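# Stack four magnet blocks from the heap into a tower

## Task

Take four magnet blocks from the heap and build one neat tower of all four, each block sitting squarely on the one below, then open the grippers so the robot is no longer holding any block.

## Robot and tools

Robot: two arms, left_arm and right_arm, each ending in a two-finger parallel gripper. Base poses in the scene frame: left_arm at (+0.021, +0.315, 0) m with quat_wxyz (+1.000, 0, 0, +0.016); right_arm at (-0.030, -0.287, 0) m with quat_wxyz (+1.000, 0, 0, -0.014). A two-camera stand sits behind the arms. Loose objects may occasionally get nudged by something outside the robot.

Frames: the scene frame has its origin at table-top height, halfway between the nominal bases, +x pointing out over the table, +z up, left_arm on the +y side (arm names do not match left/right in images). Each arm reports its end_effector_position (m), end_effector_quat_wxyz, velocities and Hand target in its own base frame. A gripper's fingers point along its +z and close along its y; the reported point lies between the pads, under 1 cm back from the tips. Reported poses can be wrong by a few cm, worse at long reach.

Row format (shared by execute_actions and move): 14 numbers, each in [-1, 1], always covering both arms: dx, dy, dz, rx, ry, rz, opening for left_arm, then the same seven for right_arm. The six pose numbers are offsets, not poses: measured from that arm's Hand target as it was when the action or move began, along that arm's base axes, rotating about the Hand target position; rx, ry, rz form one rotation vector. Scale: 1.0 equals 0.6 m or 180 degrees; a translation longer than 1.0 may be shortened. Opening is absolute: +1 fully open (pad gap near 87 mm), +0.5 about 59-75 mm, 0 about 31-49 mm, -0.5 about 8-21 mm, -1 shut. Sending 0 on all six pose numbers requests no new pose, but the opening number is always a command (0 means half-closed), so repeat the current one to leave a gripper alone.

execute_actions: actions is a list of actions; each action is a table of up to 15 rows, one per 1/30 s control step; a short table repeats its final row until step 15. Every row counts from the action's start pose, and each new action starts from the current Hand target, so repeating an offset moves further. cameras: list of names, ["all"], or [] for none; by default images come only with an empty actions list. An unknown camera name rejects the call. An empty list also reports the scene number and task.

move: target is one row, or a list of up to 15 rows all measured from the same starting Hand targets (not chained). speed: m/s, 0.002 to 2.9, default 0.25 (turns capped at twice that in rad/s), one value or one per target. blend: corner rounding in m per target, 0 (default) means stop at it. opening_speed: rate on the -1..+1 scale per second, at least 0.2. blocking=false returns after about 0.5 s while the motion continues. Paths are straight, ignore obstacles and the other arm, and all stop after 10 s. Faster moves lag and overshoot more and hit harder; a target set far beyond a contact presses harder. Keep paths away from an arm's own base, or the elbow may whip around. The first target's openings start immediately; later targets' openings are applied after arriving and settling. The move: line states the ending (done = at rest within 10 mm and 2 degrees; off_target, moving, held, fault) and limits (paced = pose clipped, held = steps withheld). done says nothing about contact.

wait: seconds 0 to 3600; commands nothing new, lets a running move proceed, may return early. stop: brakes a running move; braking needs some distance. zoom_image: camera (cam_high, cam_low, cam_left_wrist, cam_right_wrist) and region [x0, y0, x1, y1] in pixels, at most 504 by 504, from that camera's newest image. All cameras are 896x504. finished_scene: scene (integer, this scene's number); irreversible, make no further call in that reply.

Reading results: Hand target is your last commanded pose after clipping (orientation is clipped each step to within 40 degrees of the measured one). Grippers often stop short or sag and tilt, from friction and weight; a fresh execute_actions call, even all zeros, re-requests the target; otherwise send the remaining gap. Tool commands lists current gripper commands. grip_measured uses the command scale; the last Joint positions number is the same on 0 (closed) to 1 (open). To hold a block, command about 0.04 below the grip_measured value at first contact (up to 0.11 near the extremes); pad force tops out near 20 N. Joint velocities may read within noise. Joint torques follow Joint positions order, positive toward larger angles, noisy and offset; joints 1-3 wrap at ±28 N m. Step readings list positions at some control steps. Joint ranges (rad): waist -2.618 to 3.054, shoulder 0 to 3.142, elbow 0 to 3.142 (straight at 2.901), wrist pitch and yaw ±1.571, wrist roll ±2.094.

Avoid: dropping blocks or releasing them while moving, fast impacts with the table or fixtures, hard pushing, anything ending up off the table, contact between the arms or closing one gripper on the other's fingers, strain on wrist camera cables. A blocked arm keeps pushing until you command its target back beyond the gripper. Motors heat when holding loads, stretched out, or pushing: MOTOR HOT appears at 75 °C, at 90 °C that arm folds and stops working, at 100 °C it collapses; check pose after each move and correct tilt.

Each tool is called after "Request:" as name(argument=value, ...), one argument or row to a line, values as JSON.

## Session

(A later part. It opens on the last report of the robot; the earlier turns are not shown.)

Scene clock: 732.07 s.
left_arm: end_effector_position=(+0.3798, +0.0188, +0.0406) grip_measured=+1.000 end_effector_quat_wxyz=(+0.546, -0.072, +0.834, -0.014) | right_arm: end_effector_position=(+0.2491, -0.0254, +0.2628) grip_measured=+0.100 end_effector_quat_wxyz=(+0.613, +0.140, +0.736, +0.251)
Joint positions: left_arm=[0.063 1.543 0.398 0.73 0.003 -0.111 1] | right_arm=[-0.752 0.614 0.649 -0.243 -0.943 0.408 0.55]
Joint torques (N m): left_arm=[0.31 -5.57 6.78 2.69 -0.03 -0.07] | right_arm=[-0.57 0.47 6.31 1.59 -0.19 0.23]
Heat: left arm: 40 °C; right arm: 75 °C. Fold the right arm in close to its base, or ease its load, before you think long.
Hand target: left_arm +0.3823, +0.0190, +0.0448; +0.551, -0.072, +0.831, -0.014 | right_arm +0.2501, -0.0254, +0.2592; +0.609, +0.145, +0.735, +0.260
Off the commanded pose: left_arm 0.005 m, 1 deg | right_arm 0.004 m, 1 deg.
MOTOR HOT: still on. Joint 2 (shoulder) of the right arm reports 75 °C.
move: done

Request:
move(
  target=[
    [0,0,0,0,0,0,1,0.2,0.409,-0.149,-0.4228,0.2734,0.4039,0.15],
    [0,0,0,0,0,0,1,0.314,0.517,-0.29,-0.4228,0.2734,0.4039,0.15],
  ],
  blend=[0.04,0],
  speed=[0.45,0.25],
  cameras=["cam_right_wrist"],
)

Scene clock: 804.63 s.
left_arm: end_effector_position=(+0.3798, +0.0188, +0.0406) grip_measured=+1.000 end_effector_quat_wxyz=(+0.546, -0.072, +0.834, -0.014) | right_arm: end_effector_position=(+0.4322, +0.2792, +0.0827) grip_measured=+0.150 end_effector_quat_wxyz=(+0.123, -0.556, +0.822, +0.006)
Joint positions: left_arm=[0.063 1.543 0.398 0.73 0.003 -0.111 1] | right_arm=[0.616 2.672 2.842 -1.493 -0.006 -0.574 0.575]
Joint torques (N m): left_arm=[0.34 -5.67 6.74 2.68 -0.03 -0.07] | right_arm=[0.27 -13.15 8.29 0.71 0.11 0.01]
Heat: left arm: 40 °C; right arm: 47 °C.
Hand target: left_arm +0.3823, +0.0190, +0.0448; +0.551, -0.072, +0.831, -0.014 | right_arm +0.4385, +0.2848, +0.0852; +0.000, -0.559, +0.829, +0.000
Off the commanded pose: left_arm 0.005 m, 1 deg | right_arm 0.009 m, 14 deg.
MOTOR HOT: cleared for the motors of the right arm.
elbow stopped short (right arm): the move would have taken joint 3 (elbow) straighter than the controller allows.
move: off_target (right_arm)

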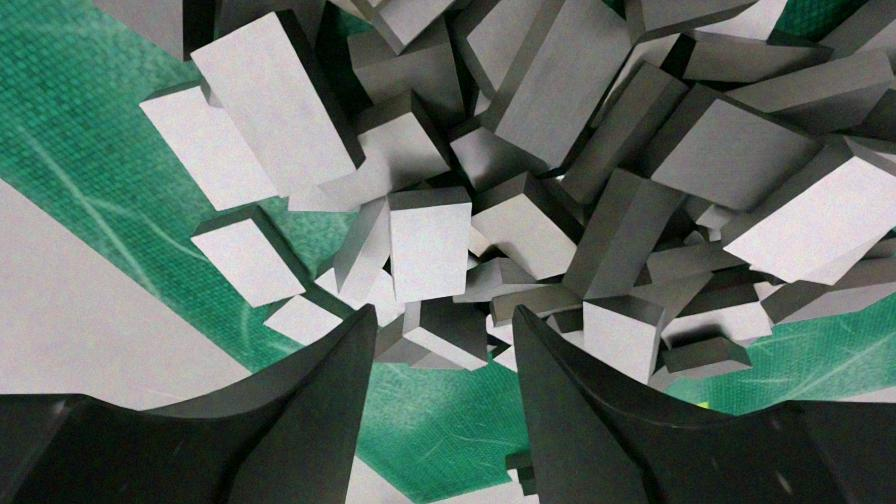

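Request:
move(
  target=[
    [0,0,0,0,0,0,1,-0.016,-0.045,-0.01,0,0,0,0.1],
    [0,0,0,0,0,0,1,-0.0125,-0.0147,-0.035,0,0,0,0.1],
    [0,0,0,0,0,0,1,-0.0125,-0.0147,-0.0637,0,0,0,0.1],
    [0,0,0,0,0,0,1,-0.0125,-0.0147,-0.0637,0,0,0,-0.5],
  ],
  speed=0.15,
  opening_speed=1.5,
  cameras=["cam_right_wrist"],
)

Scene clock: 832.30 s.
left_arm: end_effector_position=(+0.3798, +0.0188, +0.0406) grip_measured=+1.000 end_effector_quat_wxyz=(+0.546, -0.072, +0.834, -0.014) | right_arm: end_effector_position=(+0.4229, +0.2689, +0.0576) grip_measured=-0.498 end_effector_quat_wxyz=(+0.075, -0.567, +0.820, -0.002)
Joint positions: left_arm=[0.063 1.543 0.398 0.73 0.003 -0.111 1] | right_arm=[0.615 2.726 2.846 -1.542 0.005 -0.595 0.251]
Joint torques (N m): left_arm=[0.21 -5.56 6.75 2.69 0 -0.07] | right_arm=[-0.16 -11.79 7.79 0.84 0 0.21]
Heat: left arm: 40 °C; right arm: 68 °C.
Hand target: left_arm +0.3823, +0.0190, +0.0448; +0.551, -0.072, +0.831, -0.014 | right_arm +0.4310, +0.2759, +0.0469; +0.000, -0.559, +0.829, +0.001
Off the commanded pose: left_arm 0.005 m, 1 deg | right_arm 0.015 m, 9 deg.
elbow stopped short (right arm): the move would have taken joint 3 (elbow) straighter than the controller allows.
move: off_target (right_arm); target 4's new opening was sent with right_arm's hand 0.014 m and 10 deg from that target

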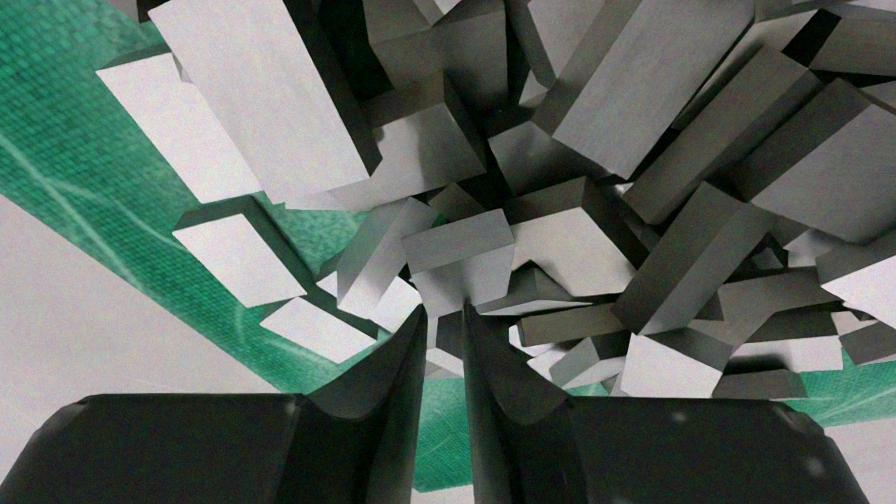

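Request:
move(
  target=[
    [0,0,0,0,0,0,1,-0.05,-0.03,0.12,0,0,0,0.15],
    [0,0,0,0,0,0,1,-0.145,-0.01,0.12,0,0,0.06,0.15],
    [0,0,0,0,0,0,1,-0.1117,0.0477,0.0185,0,0,0.078,0.15],
  ],
  blend=[0.02,0.02,0],
  speed=[0.25,0.3,0.2],
  cameras=["cam_right_wrist"],
)

Scene clock: 861.37 s.
left_arm: end_effector_position=(+0.3798, +0.0188, +0.0406) grip_measured=+1.000 end_effector_quat_wxyz=(+0.546, -0.072, +0.834, -0.014) | right_arm: end_effector_position=(+0.3631, +0.3004, +0.0551) grip_measured=+0.150 end_effector_quat_wxyz=(+0.016, -0.649, +0.760, +0.000)
Joint positions: left_arm=[0.063 1.543 0.398 0.73 0.003 -0.111 1] | right_arm=[0.746 2.639 2.66 -1.558 0.001 -0.667 0.575]
Joint torques (N m): left_arm=[0.29 -5.57 6.79 2.68 -0.03 -0.06] | right_arm=[0.29 -13.41 8.49 0.2 0.01 0.03]
Heat: left arm: 40 °C; right arm: 64 °C.
Hand target: left_arm +0.3823, +0.0190, +0.0448; +0.551, -0.072, +0.831, -0.014 | right_arm +0.3639, +0.3046, +0.0580; +0.000, -0.656, +0.755, +0.000
Off the commanded pose: left_arm 0.005 m, 1 deg | right_arm 0.005 m, 2 deg.
elbow stopped short (right arm): the move would have taken joint 3 (elbow) straighter than the controller allows.
joint sent to its limit (right arm) — joint 4 (wrist pitch), lower limit. The joint targets still meet the commanded pose.
move: done

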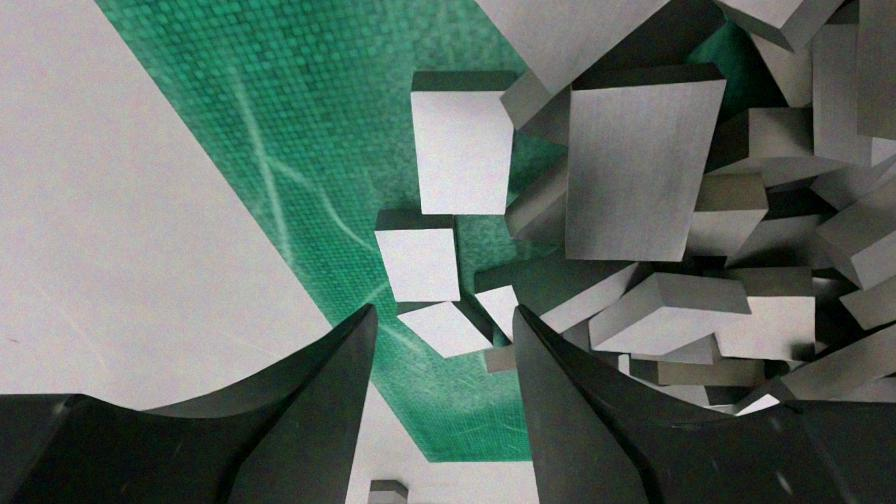

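Request:
move(
  target=[
    [0,0,0,0,0,0,1,-0.03,-0.062,-0.005,0,0,0.02,0.05],
    [0,0,0,0,0,0,1,-0.0225,-0.0235,-0.03,0,0,0.02,0.05],
    [0,0,0,0,0,0,1,-0.0225,-0.0235,-0.085,0,0,0.02,0.05],
    [0,0,0,0,0,0,1,-0.0225,-0.0235,-0.085,0,0,0.02,-0.5],
  ],
  speed=0.15,
  opening_speed=1.5,
  cameras=["cam_right_wrist"],
)

Scene clock: 880.10 s.
left_arm: end_effector_position=(+0.3798, +0.0188, +0.0406) grip_measured=+1.000 end_effector_quat_wxyz=(+0.546, -0.072, +0.834, -0.014) | right_arm: end_effector_position=(+0.3532, +0.2881, +0.0210) grip_measured=-0.195 end_effector_quat_wxyz=(-0.006, +0.682, -0.731, +0.007)
Joint positions: left_arm=[0.063 1.543 0.398 0.73 0.003 -0.111 1] | right_arm=[0.752 2.492 2.24 -1.308 0.014 -0.75 0.403]
Joint torques (N m): left_arm=[0.27 -5.63 6.76 2.69 -0.01 -0.07] | right_arm=[-0.17 -12.08 4.44 0.49 -0.14 0.22]
Heat: left arm: 40 °C; right arm: 74 °C.
Hand target: left_arm +0.3823, +0.0190, +0.0448; +0.551, -0.072, +0.831, -0.014 | right_arm +0.3505, +0.2905, +0.0070; +0.000, +0.680, -0.734, +0.000
Off the commanded pose: left_arm 0.005 m, 1 deg | right_arm 0.014 m, 1 deg.
move: off_target (right_arm); target 4's new opening was sent with right_arm's hand 0.015 m and 1 deg from that target

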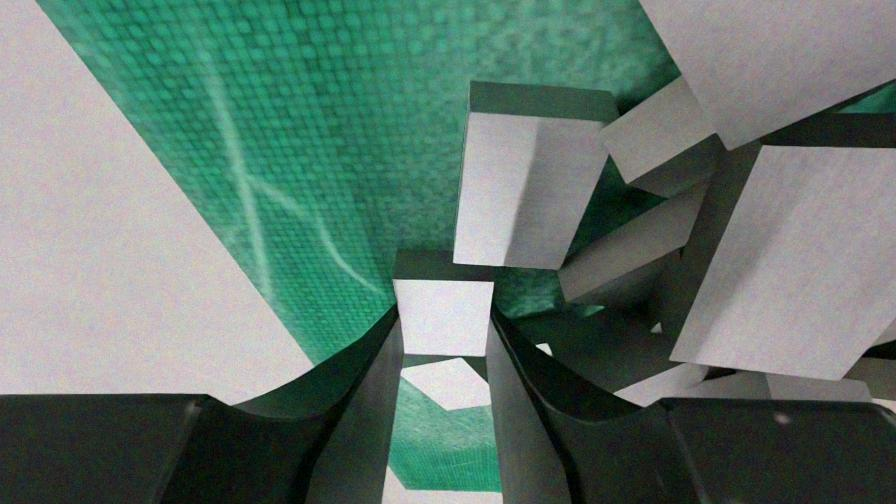

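Request:
move(
  target=[
    [0,0,0,0,0,0,1,0,-0.01,0.04,0,0,0,-0.5],
    [0,0,0,0,0,0,1,0.01,-0.1,0.2,0,0,-0.1,-0.5],
    [0,0,0,0,0,0,1,0.116,-0.436,0.2,0,0,-0.498,-0.5],
    [0,0,0,0,0,0,1,0.116,-0.436,0.0817,0,0,-0.498,-0.5],
  ],
  speed=[0.12,0.3,0.4,0.15],
  blend=[0.01,0.04,0.03,0],
  cameras=["cam_right_wrist","cam_low"],
)

Request:
zoom_image(
  camera="cam_low",
  region=[260, 310, 380, 400],
)

Scene clock: 901.20 s.
left_arm: end_effector_position=(+0.3798, +0.0188, +0.0406) grip_measured=+1.000 end_effector_quat_wxyz=(+0.546, -0.072, +0.834, -0.014) | right_arm: end_effector_position=(+0.4198, +0.0273, +0.0596) grip_measured=-0.195 end_effector_quat_wxyz=(+0.001, +0.029, +1.000, +0.001)
Joint positions: left_arm=[0.063 1.543 0.398 0.73 0.003 -0.111 1] | right_arm=[0.054 2.373 2.18 -1.377 -0.001 0.111 0.403]
Joint torques (N m): left_arm=[0.27 -5.59 6.83 2.68 -0.01 -0.07] | right_arm=[-0.06 -12.48 5.46 0.35 0.05 0.27]
Heat: left arm: 40 °C; right arm: 72 °C.
Hand target: left_arm +0.3823, +0.0190, +0.0448; +0.551, -0.072, +0.831, -0.014 | right_arm +0.4200, +0.0290, +0.0560; +0.000, +0.035, +0.999, +0.000
Off the commanded pose: left_arm 0.005 m, 1 deg | right_arm 0.004 m, 1 deg.
move: done
Images, in order (width x height): cam_low 896x504, cam_right_wrist 896x504.

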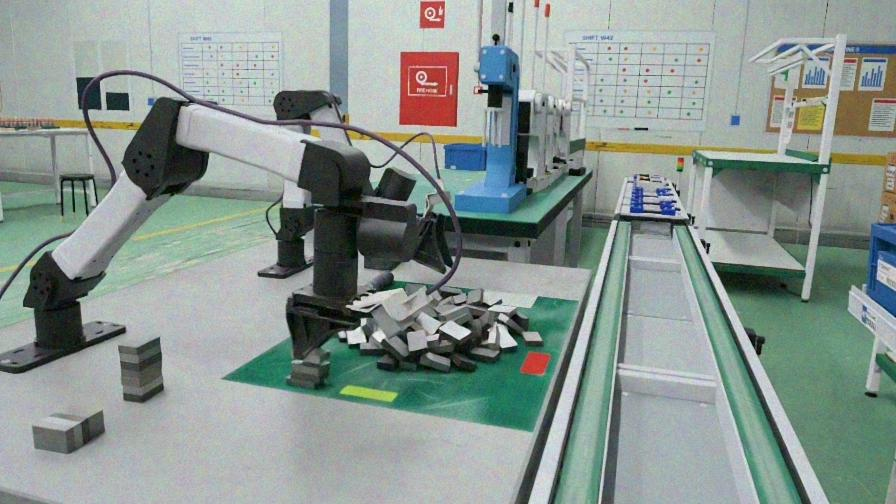

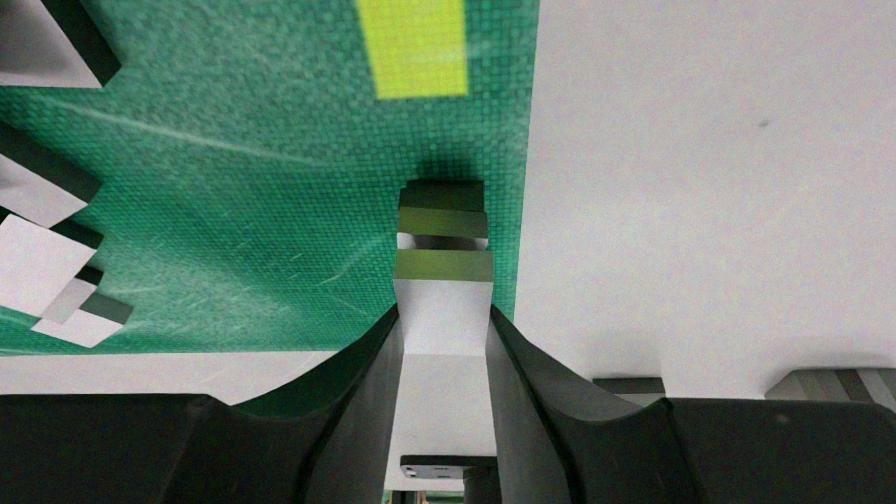

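Scaled by 4.200 from the camera's image (finer frame: 1280x720).

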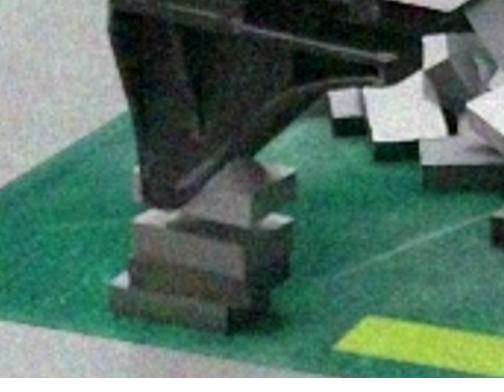

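Request:
move(
  target=[
    [0,0,0,0,0,0,1,-0.003,0,-0.018,0,0,0,-0.5],
    [0,0,0,0,0,0,1,-0.003,0,-0.018,0,0,0,0.15],
    [0,0,0,0,0,0,1,-0.003,0,-0.045,0,0,0,0.15],
    [0,0,0,0,0,0,1,-0.003,0,-0.045,0,0,0,-0.3],
    [0,0,0,0,0,0,1,-0.003,0,-0.045,0,0,0,0.2],
  ],
  speed=0.08,
  opening_speed=1,
  cameras=["cam_right_wrist","cam_low"],
)

Request:
zoom_image(
  camera="cam_low",
  region=[260, 310, 380, 400],
)

Scene clock: 915.17 s.
left_arm: end_effector_position=(+0.3798, +0.0188, +0.0406) grip_measured=+1.000 end_effector_quat_wxyz=(+0.546, -0.072, +0.834, -0.014) | right_arm: end_effector_position=(+0.4178, +0.0281, +0.0307) grip_measured=+0.200 end_effector_quat_wxyz=(-0.002, +0.030, +1.000, +0.001)
Joint positions: left_arm=[0.063 1.543 0.398 0.73 0.003 -0.111 1] | right_arm=[0.055 2.372 2.064 -1.267 -0.002 0.114 0.6]
Joint torques (N m): left_arm=[0.29 -5.6 6.72 2.7 -0.02 -0.07] | right_arm=[-0.16 -13.12 5.3 0.33 0.07 0.25]
Heat: left arm: 40 °C; right arm: 69 °C.
Hand target: left_arm +0.3823, +0.0190, +0.0448; +0.551, -0.072, +0.831, -0.014 | right_arm +0.4183, +0.0289, +0.0290; +0.000, +0.035, +0.999, +0.000
Off the commanded pose: left_arm 0.005 m, 1 deg | right_arm 0.002 m, 1 deg.
move: done
Images, in order (width x height): cam_low 896x504, cam_right_wrist 896x504.

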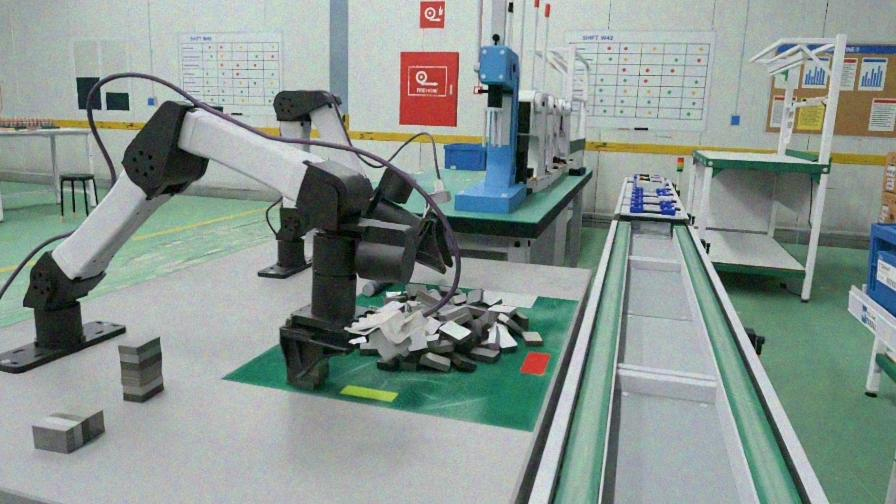

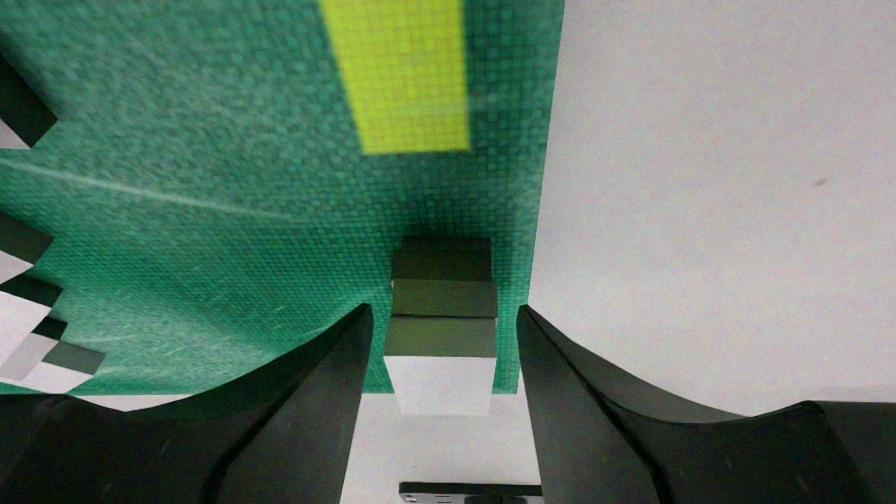

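Scaled by 4.200 from the camera's image (finer frame: 1280x720).

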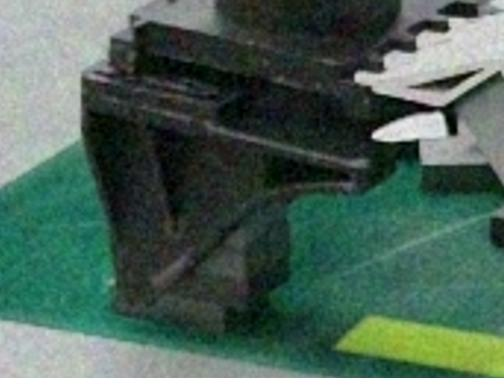

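Request:
move(
  target=[
    [0,0,0,0,0,0,1,0,0,0.12,0,0,0,0.2],
    [0,0,0,0,0,0,1,-0.006,-0.013,0.085,0,0,0.522,0.2],
    [0,0,0,0,0,0,1,-0.006,-0.013,0.08,0,0,0.522,0.7],
  ],
  speed=[0.15,0.2,0.15],
  blend=[0.01,0,0],
  cameras=["cam_right_wrist","cam_low"],
)

Request:
zoom_image(
  camera="cam_low",
  region=[260, 310, 380, 400],
)

Scene clock: 949.77 s.
left_arm: end_effector_position=(+0.3798, +0.0188, +0.0406) grip_measured=+1.000 end_effector_quat_wxyz=(+0.546, -0.072, +0.834, -0.014) | right_arm: end_effector_position=(+0.4123, +0.0189, +0.0662) grip_measured=+0.700 end_effector_quat_wxyz=(+0.015, +0.699, -0.715, -0.012)
Joint positions: left_arm=[0.063 1.543 0.398 0.73 0.003 -0.111 1] | right_arm=[0.145 2.2 1.913 -1.323 -0.001 -1.404 0.85]
Joint torques (N m): left_arm=[0.24 -5.61 6.71 2.69 -0.01 -0.07] | right_arm=[0.18 -14.39 4.82 0.2 -0.02 0.01]
Heat: left arm: 40 °C; right arm: 71 °C.
Hand target: left_arm +0.3823, +0.0190, +0.0448; +0.551, -0.072, +0.831, -0.014 | right_arm +0.4148, +0.0212, +0.0771; +0.000, +0.707, -0.707, +0.000
Off the commanded pose: left_arm 0.005 m, 1 deg | right_arm 0.011 m, 3 deg.
move: off_target (right_arm); target 3's new opening was sent with right_arm's hand 0.012 m and 3 deg from that target
Images, in order (width x height): cam_low 896x504, cam_right_wrist 896x504.

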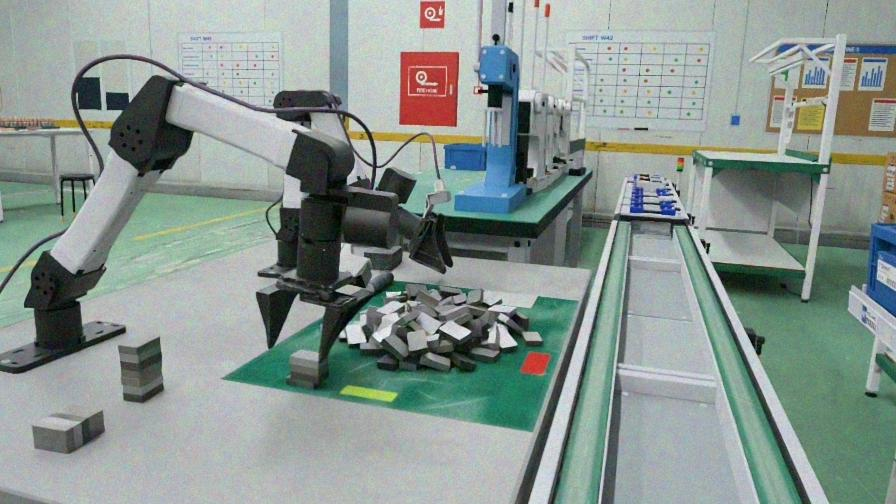

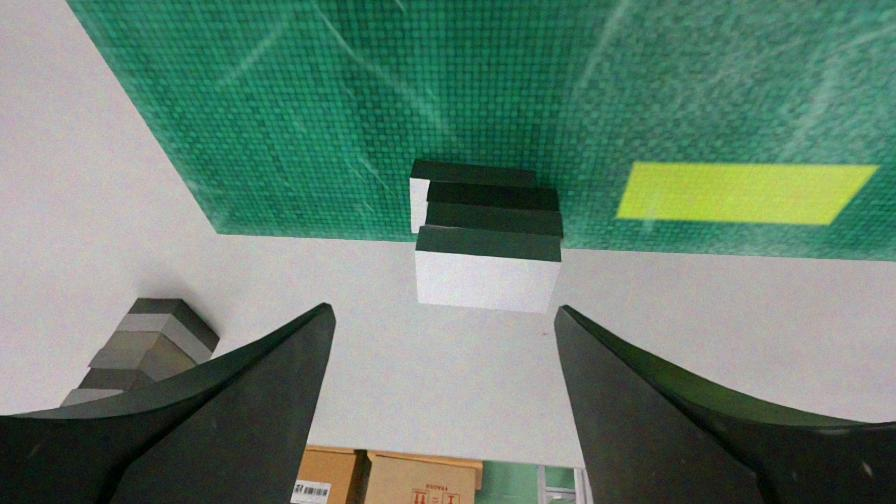

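Scaled by 4.200 from the camera's image (finer frame: 1280x720).

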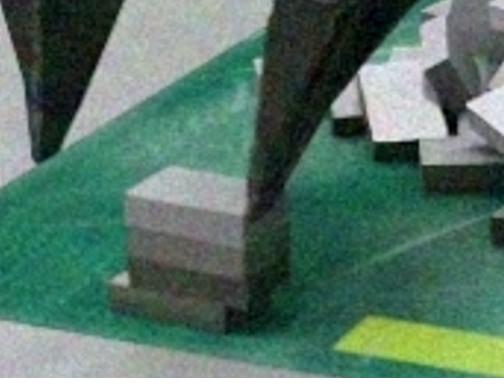

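Request:
move(
  target=[
    [0,0,0,0,0,0,1,0.004,0.003,0.025,0,0,-0.017,0.7],
    [0,0,0,0,0,0,1,0.0165,0.0147,0.012,0,0,-0.017,0.7],
    [0,0,0,0,0,0,1,0.0165,0.0147,-0.1085,0,0,-0.017,0.7],
    [0,0,0,0,0,0,1,0.0165,0.0147,-0.1085,0,0,-0.017,-0.05],
    [0,0,0,0,0,0,1,0.0165,0.0147,-0.1085,0,0,-0.017,0.6],
  ],
  speed=0.13,
  blend=[0.004,0,0,0,0],
  opening_speed=1.2,
  cameras=["cam_right_wrist","cam_low"],
)

Request:
zoom_image(
  camera="cam_low",
  region=[260, 310, 380, 400],
)

Scene clock: 969.27 s.
left_arm: end_effector_position=(+0.3798, +0.0188, +0.0406) grip_measured=+1.000 end_effector_quat_wxyz=(+0.546, -0.072, +0.834, -0.014) | right_arm: end_effector_position=(+0.4250, +0.0287, +0.0220) grip_measured=+0.599 end_effector_quat_wxyz=(-0.004, +0.689, -0.725, +0.002)
Joint positions: left_arm=[0.063 1.543 0.398 0.73 0.003 -0.111 1] | right_arm=[0.163 2.236 1.799 -1.123 -0.001 -1.358 0.8]
Joint torques (N m): left_arm=[0.29 -5.57 6.79 2.68 -0.01 -0.06] | right_arm=[-0.03 -10.32 5.31 0.37 -0.02 0.19]
Heat: left arm: 40 °C; right arm: 76 °C. Fold the right arm in close to its base, or ease its load, before you think long.
Hand target: left_arm +0.3823, +0.0190, +0.0448; +0.551, -0.072, +0.831, -0.014 | right_arm +0.4246, +0.0299, +0.0119; +0.000, +0.688, -0.726, +0.000
Off the commanded pose: left_arm 0.005 m, 1 deg | right_arm 0.010 m, 1 deg.
MOTOR HOT: joint 2 (shoulder) of the right arm reports 76 °C; the controller's stop level is 90 °C. To cool a motor, set the load down, stop pushing, or move to a pose that needs little force.
move: done; target 4's new opening was sent with right_arm's hand 0.011 m and 1 deg from that target
Images, in order (width x height): cam_low 896x504, cam_right_wrist 896x504.

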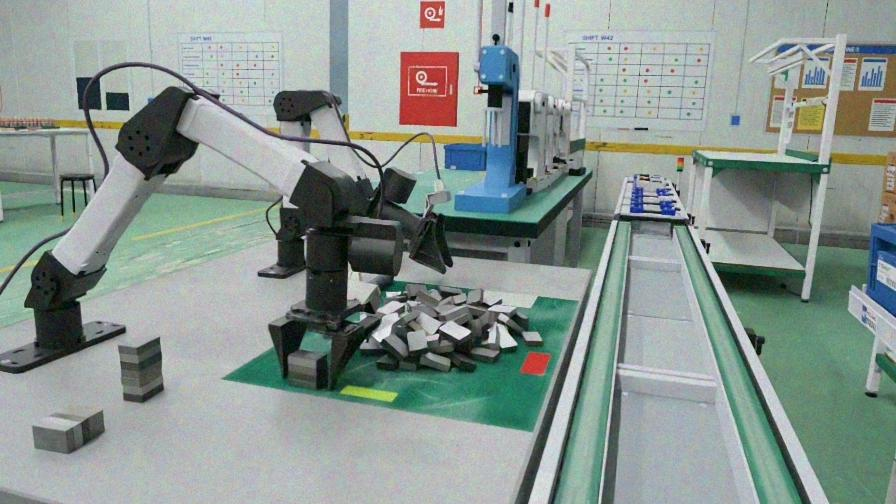

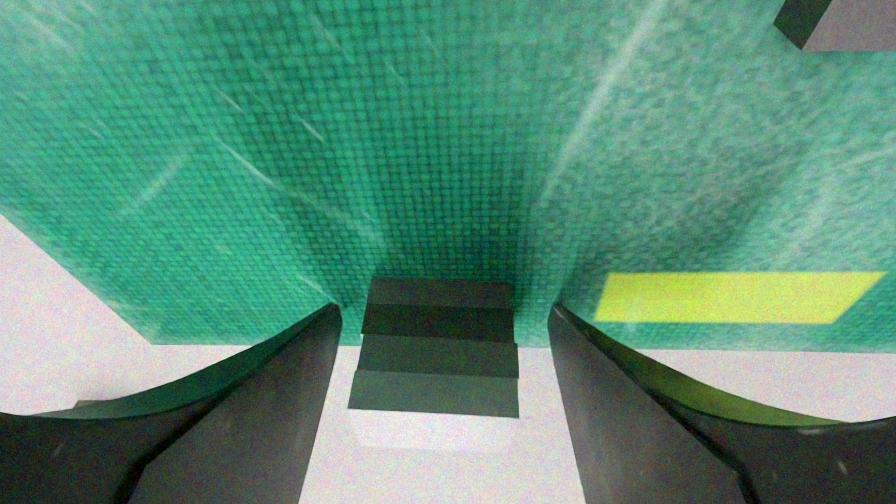

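Scaled by 4.200 from the camera's image (finer frame: 1280x720).

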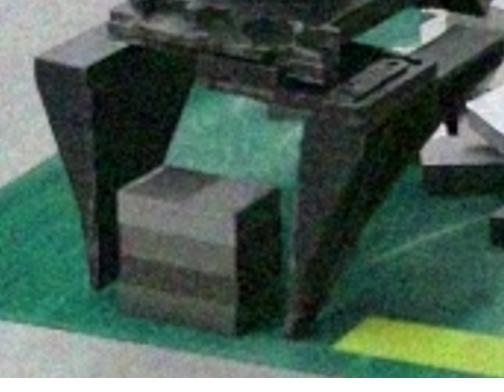

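Request:
move(
  target=[0,0,0,0,0,0,1,0,0,0.18,0,0,0,0.7],
  speed=0.2,
  cameras=["cam_low"],
)

Request:
zoom_image(
  camera="cam_low",
  region=[260, 310, 380, 400],
)

Scene clock: 975.03 s.
left_arm: end_effector_position=(+0.3798, +0.0188, +0.0406) grip_measured=+1.000 end_effector_quat_wxyz=(+0.546, -0.072, +0.834, -0.014) | right_arm: end_effector_position=(+0.4239, +0.0285, +0.1179) grip_measured=+0.700 end_effector_quat_wxyz=(-0.001, +0.689, -0.725, +0.000)
Joint positions: left_arm=[0.063 1.543 0.398 0.73 0.003 -0.111 1] | right_arm=[0.163 2.236 2.181 -1.513 -0.001 -1.358 0.85]
Joint torques (N m): left_arm=[0.32 -5.6 6.78 2.69 -0.02 -0.06] | right_arm=[-0.06 -10.91 8.53 0.08 -0.02 0.22]
Heat: left arm: 40 °C; right arm: 75 °C. Fold the right arm in close to its base, or ease its load, before you think long.
Hand target: left_arm +0.3823, +0.0190, +0.0448; +0.551, -0.072, +0.831, -0.014 | right_arm +0.4246, +0.0299, +0.1199; +0.000, +0.688, -0.726, +0.000
Off the commanded pose: left_arm 0.005 m, 1 deg | right_arm 0.002 m, 0 deg.
MOTOR HOT: still on. Joint 2 (shoulder) of the right arm reports 75 °C.
move: done

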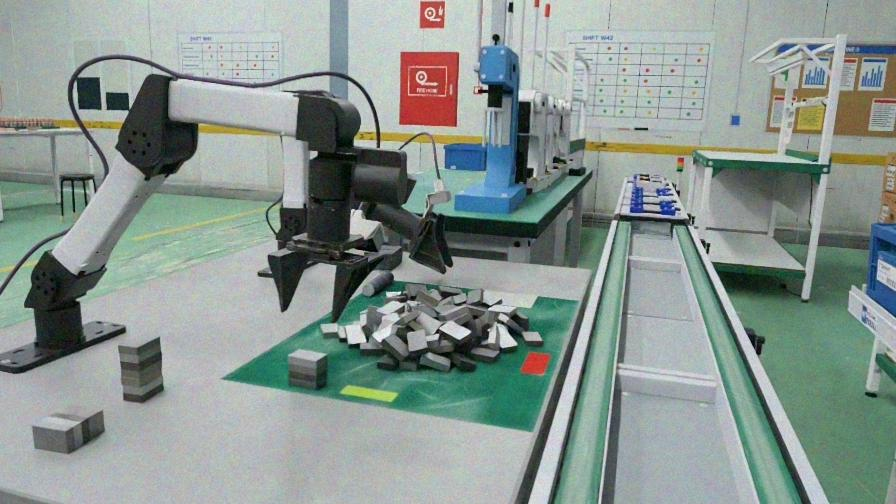

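Scaled by 4.200 from the camera's image (finer frame: 1280x720).

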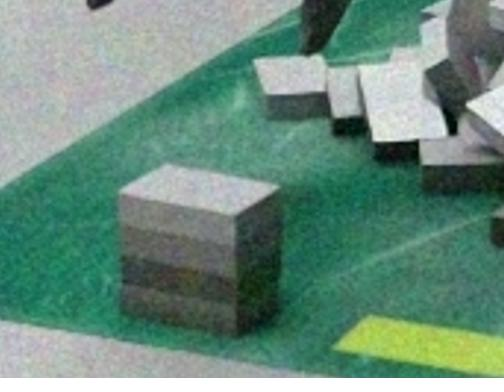

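Request:
finished_scene(
  scene=2,
)

The scene is finished: the task was done.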